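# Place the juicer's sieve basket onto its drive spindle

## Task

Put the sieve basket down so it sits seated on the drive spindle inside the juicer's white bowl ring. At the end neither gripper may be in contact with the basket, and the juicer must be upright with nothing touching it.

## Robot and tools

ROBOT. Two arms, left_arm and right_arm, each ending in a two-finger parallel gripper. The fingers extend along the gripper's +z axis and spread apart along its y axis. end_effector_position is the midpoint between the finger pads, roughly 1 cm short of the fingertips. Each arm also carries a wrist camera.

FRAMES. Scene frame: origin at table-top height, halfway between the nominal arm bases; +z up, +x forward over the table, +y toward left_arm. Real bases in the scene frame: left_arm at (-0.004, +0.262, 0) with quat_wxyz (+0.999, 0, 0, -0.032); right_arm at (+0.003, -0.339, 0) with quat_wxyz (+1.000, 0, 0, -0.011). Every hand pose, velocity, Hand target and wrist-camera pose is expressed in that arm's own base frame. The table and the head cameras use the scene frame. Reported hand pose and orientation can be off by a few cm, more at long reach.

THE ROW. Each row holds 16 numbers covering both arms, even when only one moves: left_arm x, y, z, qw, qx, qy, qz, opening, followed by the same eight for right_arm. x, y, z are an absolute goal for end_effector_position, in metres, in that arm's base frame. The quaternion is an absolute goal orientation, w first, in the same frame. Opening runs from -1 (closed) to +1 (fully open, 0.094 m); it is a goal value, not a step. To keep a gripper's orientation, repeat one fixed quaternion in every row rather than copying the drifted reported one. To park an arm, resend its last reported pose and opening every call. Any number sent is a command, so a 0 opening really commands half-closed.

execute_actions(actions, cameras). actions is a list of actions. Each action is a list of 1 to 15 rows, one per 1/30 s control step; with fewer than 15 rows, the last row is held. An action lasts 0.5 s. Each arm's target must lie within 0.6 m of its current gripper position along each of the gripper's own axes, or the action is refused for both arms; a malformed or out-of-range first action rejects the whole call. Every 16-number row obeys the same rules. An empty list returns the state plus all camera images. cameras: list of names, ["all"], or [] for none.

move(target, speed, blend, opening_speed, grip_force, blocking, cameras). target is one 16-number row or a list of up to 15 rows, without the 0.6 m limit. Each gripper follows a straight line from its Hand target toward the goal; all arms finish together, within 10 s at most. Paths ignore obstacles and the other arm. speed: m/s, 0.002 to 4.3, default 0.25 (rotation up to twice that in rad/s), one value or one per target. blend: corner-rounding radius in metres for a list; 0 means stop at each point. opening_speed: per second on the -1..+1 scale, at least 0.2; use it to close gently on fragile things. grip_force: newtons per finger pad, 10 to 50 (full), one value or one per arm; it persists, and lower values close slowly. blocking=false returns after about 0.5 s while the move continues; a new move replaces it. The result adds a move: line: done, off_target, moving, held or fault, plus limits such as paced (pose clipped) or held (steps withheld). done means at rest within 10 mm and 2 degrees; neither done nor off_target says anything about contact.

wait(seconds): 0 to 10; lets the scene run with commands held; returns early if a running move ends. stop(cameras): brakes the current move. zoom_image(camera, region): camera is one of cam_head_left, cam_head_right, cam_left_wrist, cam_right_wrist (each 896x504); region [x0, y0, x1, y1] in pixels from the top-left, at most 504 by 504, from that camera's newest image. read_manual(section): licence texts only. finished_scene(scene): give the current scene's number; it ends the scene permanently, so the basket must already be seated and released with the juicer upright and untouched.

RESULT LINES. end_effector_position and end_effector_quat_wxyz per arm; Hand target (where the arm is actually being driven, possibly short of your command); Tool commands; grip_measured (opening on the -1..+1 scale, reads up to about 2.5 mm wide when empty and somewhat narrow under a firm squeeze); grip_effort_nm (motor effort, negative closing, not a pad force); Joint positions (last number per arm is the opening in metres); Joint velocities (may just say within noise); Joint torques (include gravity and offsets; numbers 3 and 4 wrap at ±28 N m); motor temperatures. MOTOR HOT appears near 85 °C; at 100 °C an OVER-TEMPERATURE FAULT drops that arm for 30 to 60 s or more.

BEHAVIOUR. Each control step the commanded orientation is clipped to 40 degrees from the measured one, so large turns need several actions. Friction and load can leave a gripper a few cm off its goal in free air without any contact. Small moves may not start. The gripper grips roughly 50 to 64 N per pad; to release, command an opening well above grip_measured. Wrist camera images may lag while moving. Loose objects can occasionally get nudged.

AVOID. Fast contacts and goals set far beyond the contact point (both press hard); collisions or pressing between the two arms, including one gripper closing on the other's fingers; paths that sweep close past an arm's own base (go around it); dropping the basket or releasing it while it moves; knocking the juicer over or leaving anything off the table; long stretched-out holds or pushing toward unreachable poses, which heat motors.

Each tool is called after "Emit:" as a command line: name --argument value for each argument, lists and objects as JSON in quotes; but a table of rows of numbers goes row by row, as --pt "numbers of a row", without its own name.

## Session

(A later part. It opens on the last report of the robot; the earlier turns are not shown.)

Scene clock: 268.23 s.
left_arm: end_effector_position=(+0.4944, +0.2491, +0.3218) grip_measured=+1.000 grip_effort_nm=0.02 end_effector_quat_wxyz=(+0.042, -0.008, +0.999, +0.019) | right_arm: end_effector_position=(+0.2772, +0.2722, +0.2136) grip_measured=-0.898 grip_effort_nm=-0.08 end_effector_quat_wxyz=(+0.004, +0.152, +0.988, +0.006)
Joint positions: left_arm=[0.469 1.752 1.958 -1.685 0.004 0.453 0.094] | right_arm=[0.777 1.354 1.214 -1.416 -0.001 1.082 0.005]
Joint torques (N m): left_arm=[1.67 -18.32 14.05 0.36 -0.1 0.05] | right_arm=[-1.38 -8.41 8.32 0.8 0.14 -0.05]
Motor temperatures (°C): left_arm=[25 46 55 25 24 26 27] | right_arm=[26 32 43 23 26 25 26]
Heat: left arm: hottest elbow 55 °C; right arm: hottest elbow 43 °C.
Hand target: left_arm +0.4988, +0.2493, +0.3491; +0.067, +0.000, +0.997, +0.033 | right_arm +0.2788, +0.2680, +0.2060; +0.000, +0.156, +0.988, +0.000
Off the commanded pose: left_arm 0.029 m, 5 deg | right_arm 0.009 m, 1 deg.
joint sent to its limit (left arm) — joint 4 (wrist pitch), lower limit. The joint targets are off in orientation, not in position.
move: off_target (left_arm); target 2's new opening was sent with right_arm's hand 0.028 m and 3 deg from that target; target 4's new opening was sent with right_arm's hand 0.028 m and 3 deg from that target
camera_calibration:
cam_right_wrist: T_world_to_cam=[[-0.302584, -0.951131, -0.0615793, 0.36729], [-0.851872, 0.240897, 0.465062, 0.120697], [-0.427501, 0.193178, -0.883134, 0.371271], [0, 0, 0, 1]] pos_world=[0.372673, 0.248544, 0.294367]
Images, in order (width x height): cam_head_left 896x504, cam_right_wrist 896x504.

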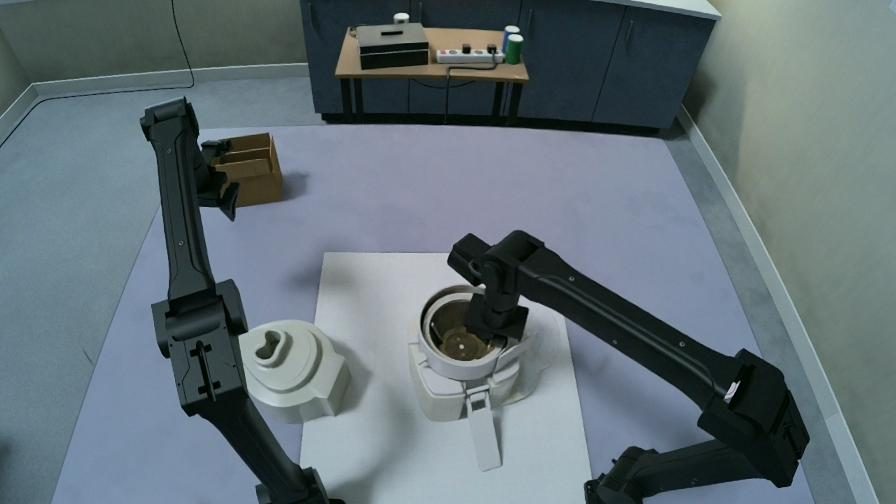

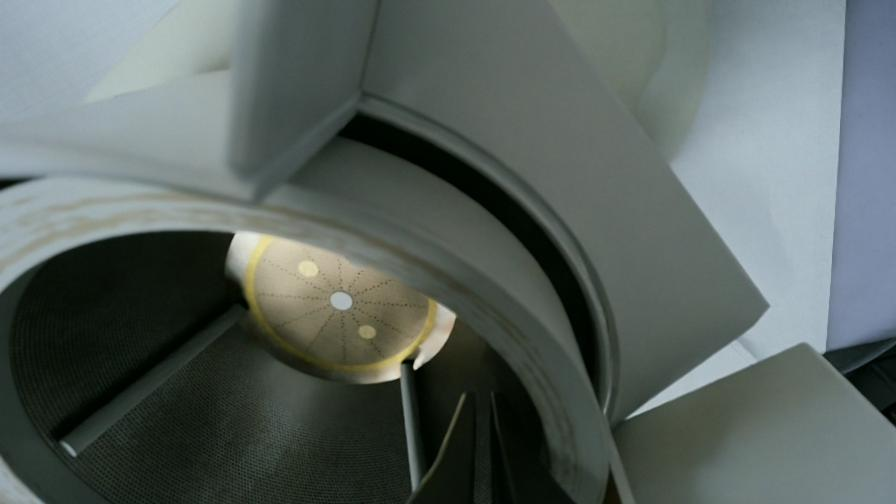

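Emit:
move --pt "0.5 0.25 0.35 0 0 1 0 1 0.279 0.273 0.30 0 0.1564 0.9877 0 -0.9" --pt "0.5 0.25 0.35 0 0 1 0 1 0.29 0.30 0.40 0.342 0 0.94 0 -0.5" --cameras '["cam_head_left","cam_right_wrist"]' --speed 0.15

Emit:
zoom_image --camera "cam_head_left" --region '[380, 220, 560, 400]'

Scene clock: 293.50 s.
left_arm: end_effector_position=(+0.4944, +0.2491, +0.3218) grip_measured=+1.000 grip_effort_nm=0.02 end_effector_quat_wxyz=(+0.042, -0.008, +0.999, +0.019) | right_arm: end_effector_position=(+0.2886, +0.2899, +0.3725) grip_measured=-0.503 grip_effort_nm=0.09 end_effector_quat_wxyz=(+0.323, -0.001, +0.946, -0.030)
Joint positions: left_arm=[0.469 1.752 1.958 -1.685 0.004 0.453 0.094] | right_arm=[1.025 1.21 1.397 -1.43 0.584 0.925 0.023]
Joint torques (N m): left_arm=[1.26 -17.03 14.08 0.14 -0.05 0.1] | right_arm=[0.67 -7.88 14.09 2.02 0.55 -0.16]
Motor temperatures (°C): left_arm=[25 46 55 25 24 26 27] | right_arm=[26 31 42 23 26 25 26]
Heat: left arm: hottest elbow 55 °C; right arm: hottest elbow 42 °C.
Hand target: left_arm +0.4988, +0.2493, +0.3491; +0.067, +0.000, +0.997, +0.033 | right_arm +0.2893, +0.2988, +0.3997; +0.342, +0.000, +0.940, +0.000
Off the commanded pose: left_arm 0.029 m, 5 deg | right_arm 0.029 m, 4 deg.
joint sent to its limit (left arm) — joint 4 (wrist pitch), lower limit. The joint targets are off in orientation, not in position.
move: off_target (left_arm, right_arm); target 2's new opening was sent with right_arm's hand 0.029 m and 4 deg from that target
camera_calibration:
cam_right_wrist: T_world_to_cam=[[0.00858575, -0.999837, 0.0158644, 0.292899], [-0.986114, -0.0110971, -0.165702, 0.398961], [0.165851, -0.0142214, -0.986048, 0.440273], [0, 0, 0, 1]] pos_world=[0.317886, 0.30354, 0.495593]
Images, in order (width x height): cam_head_left 896x504, cam_right_wrist 896x504.

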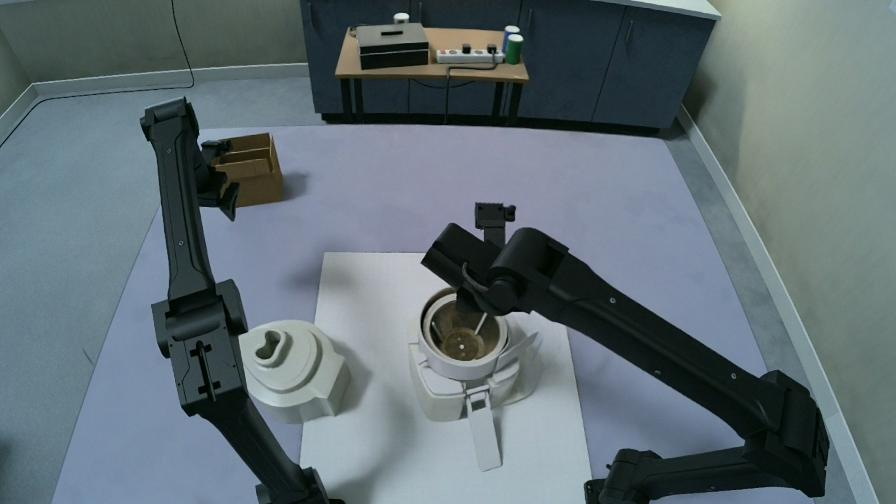

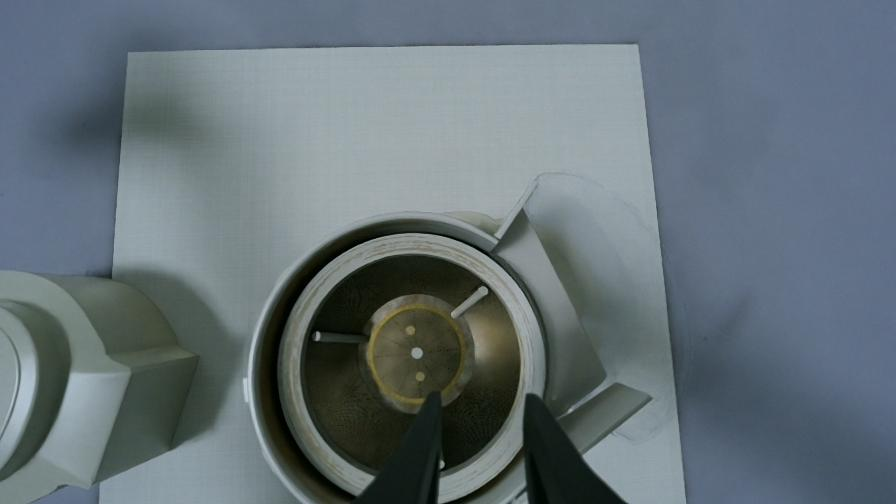

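Scaled by 2.800 from the camera's 896x504 image, which has a finer 1280x720 frame.

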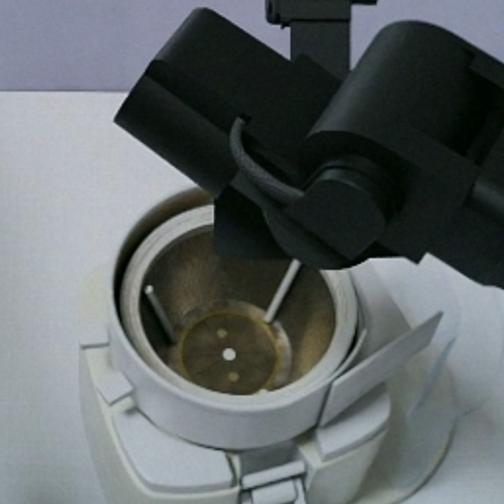

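Emit:
finished_scene --scene 2

The scene is finished: the task was done.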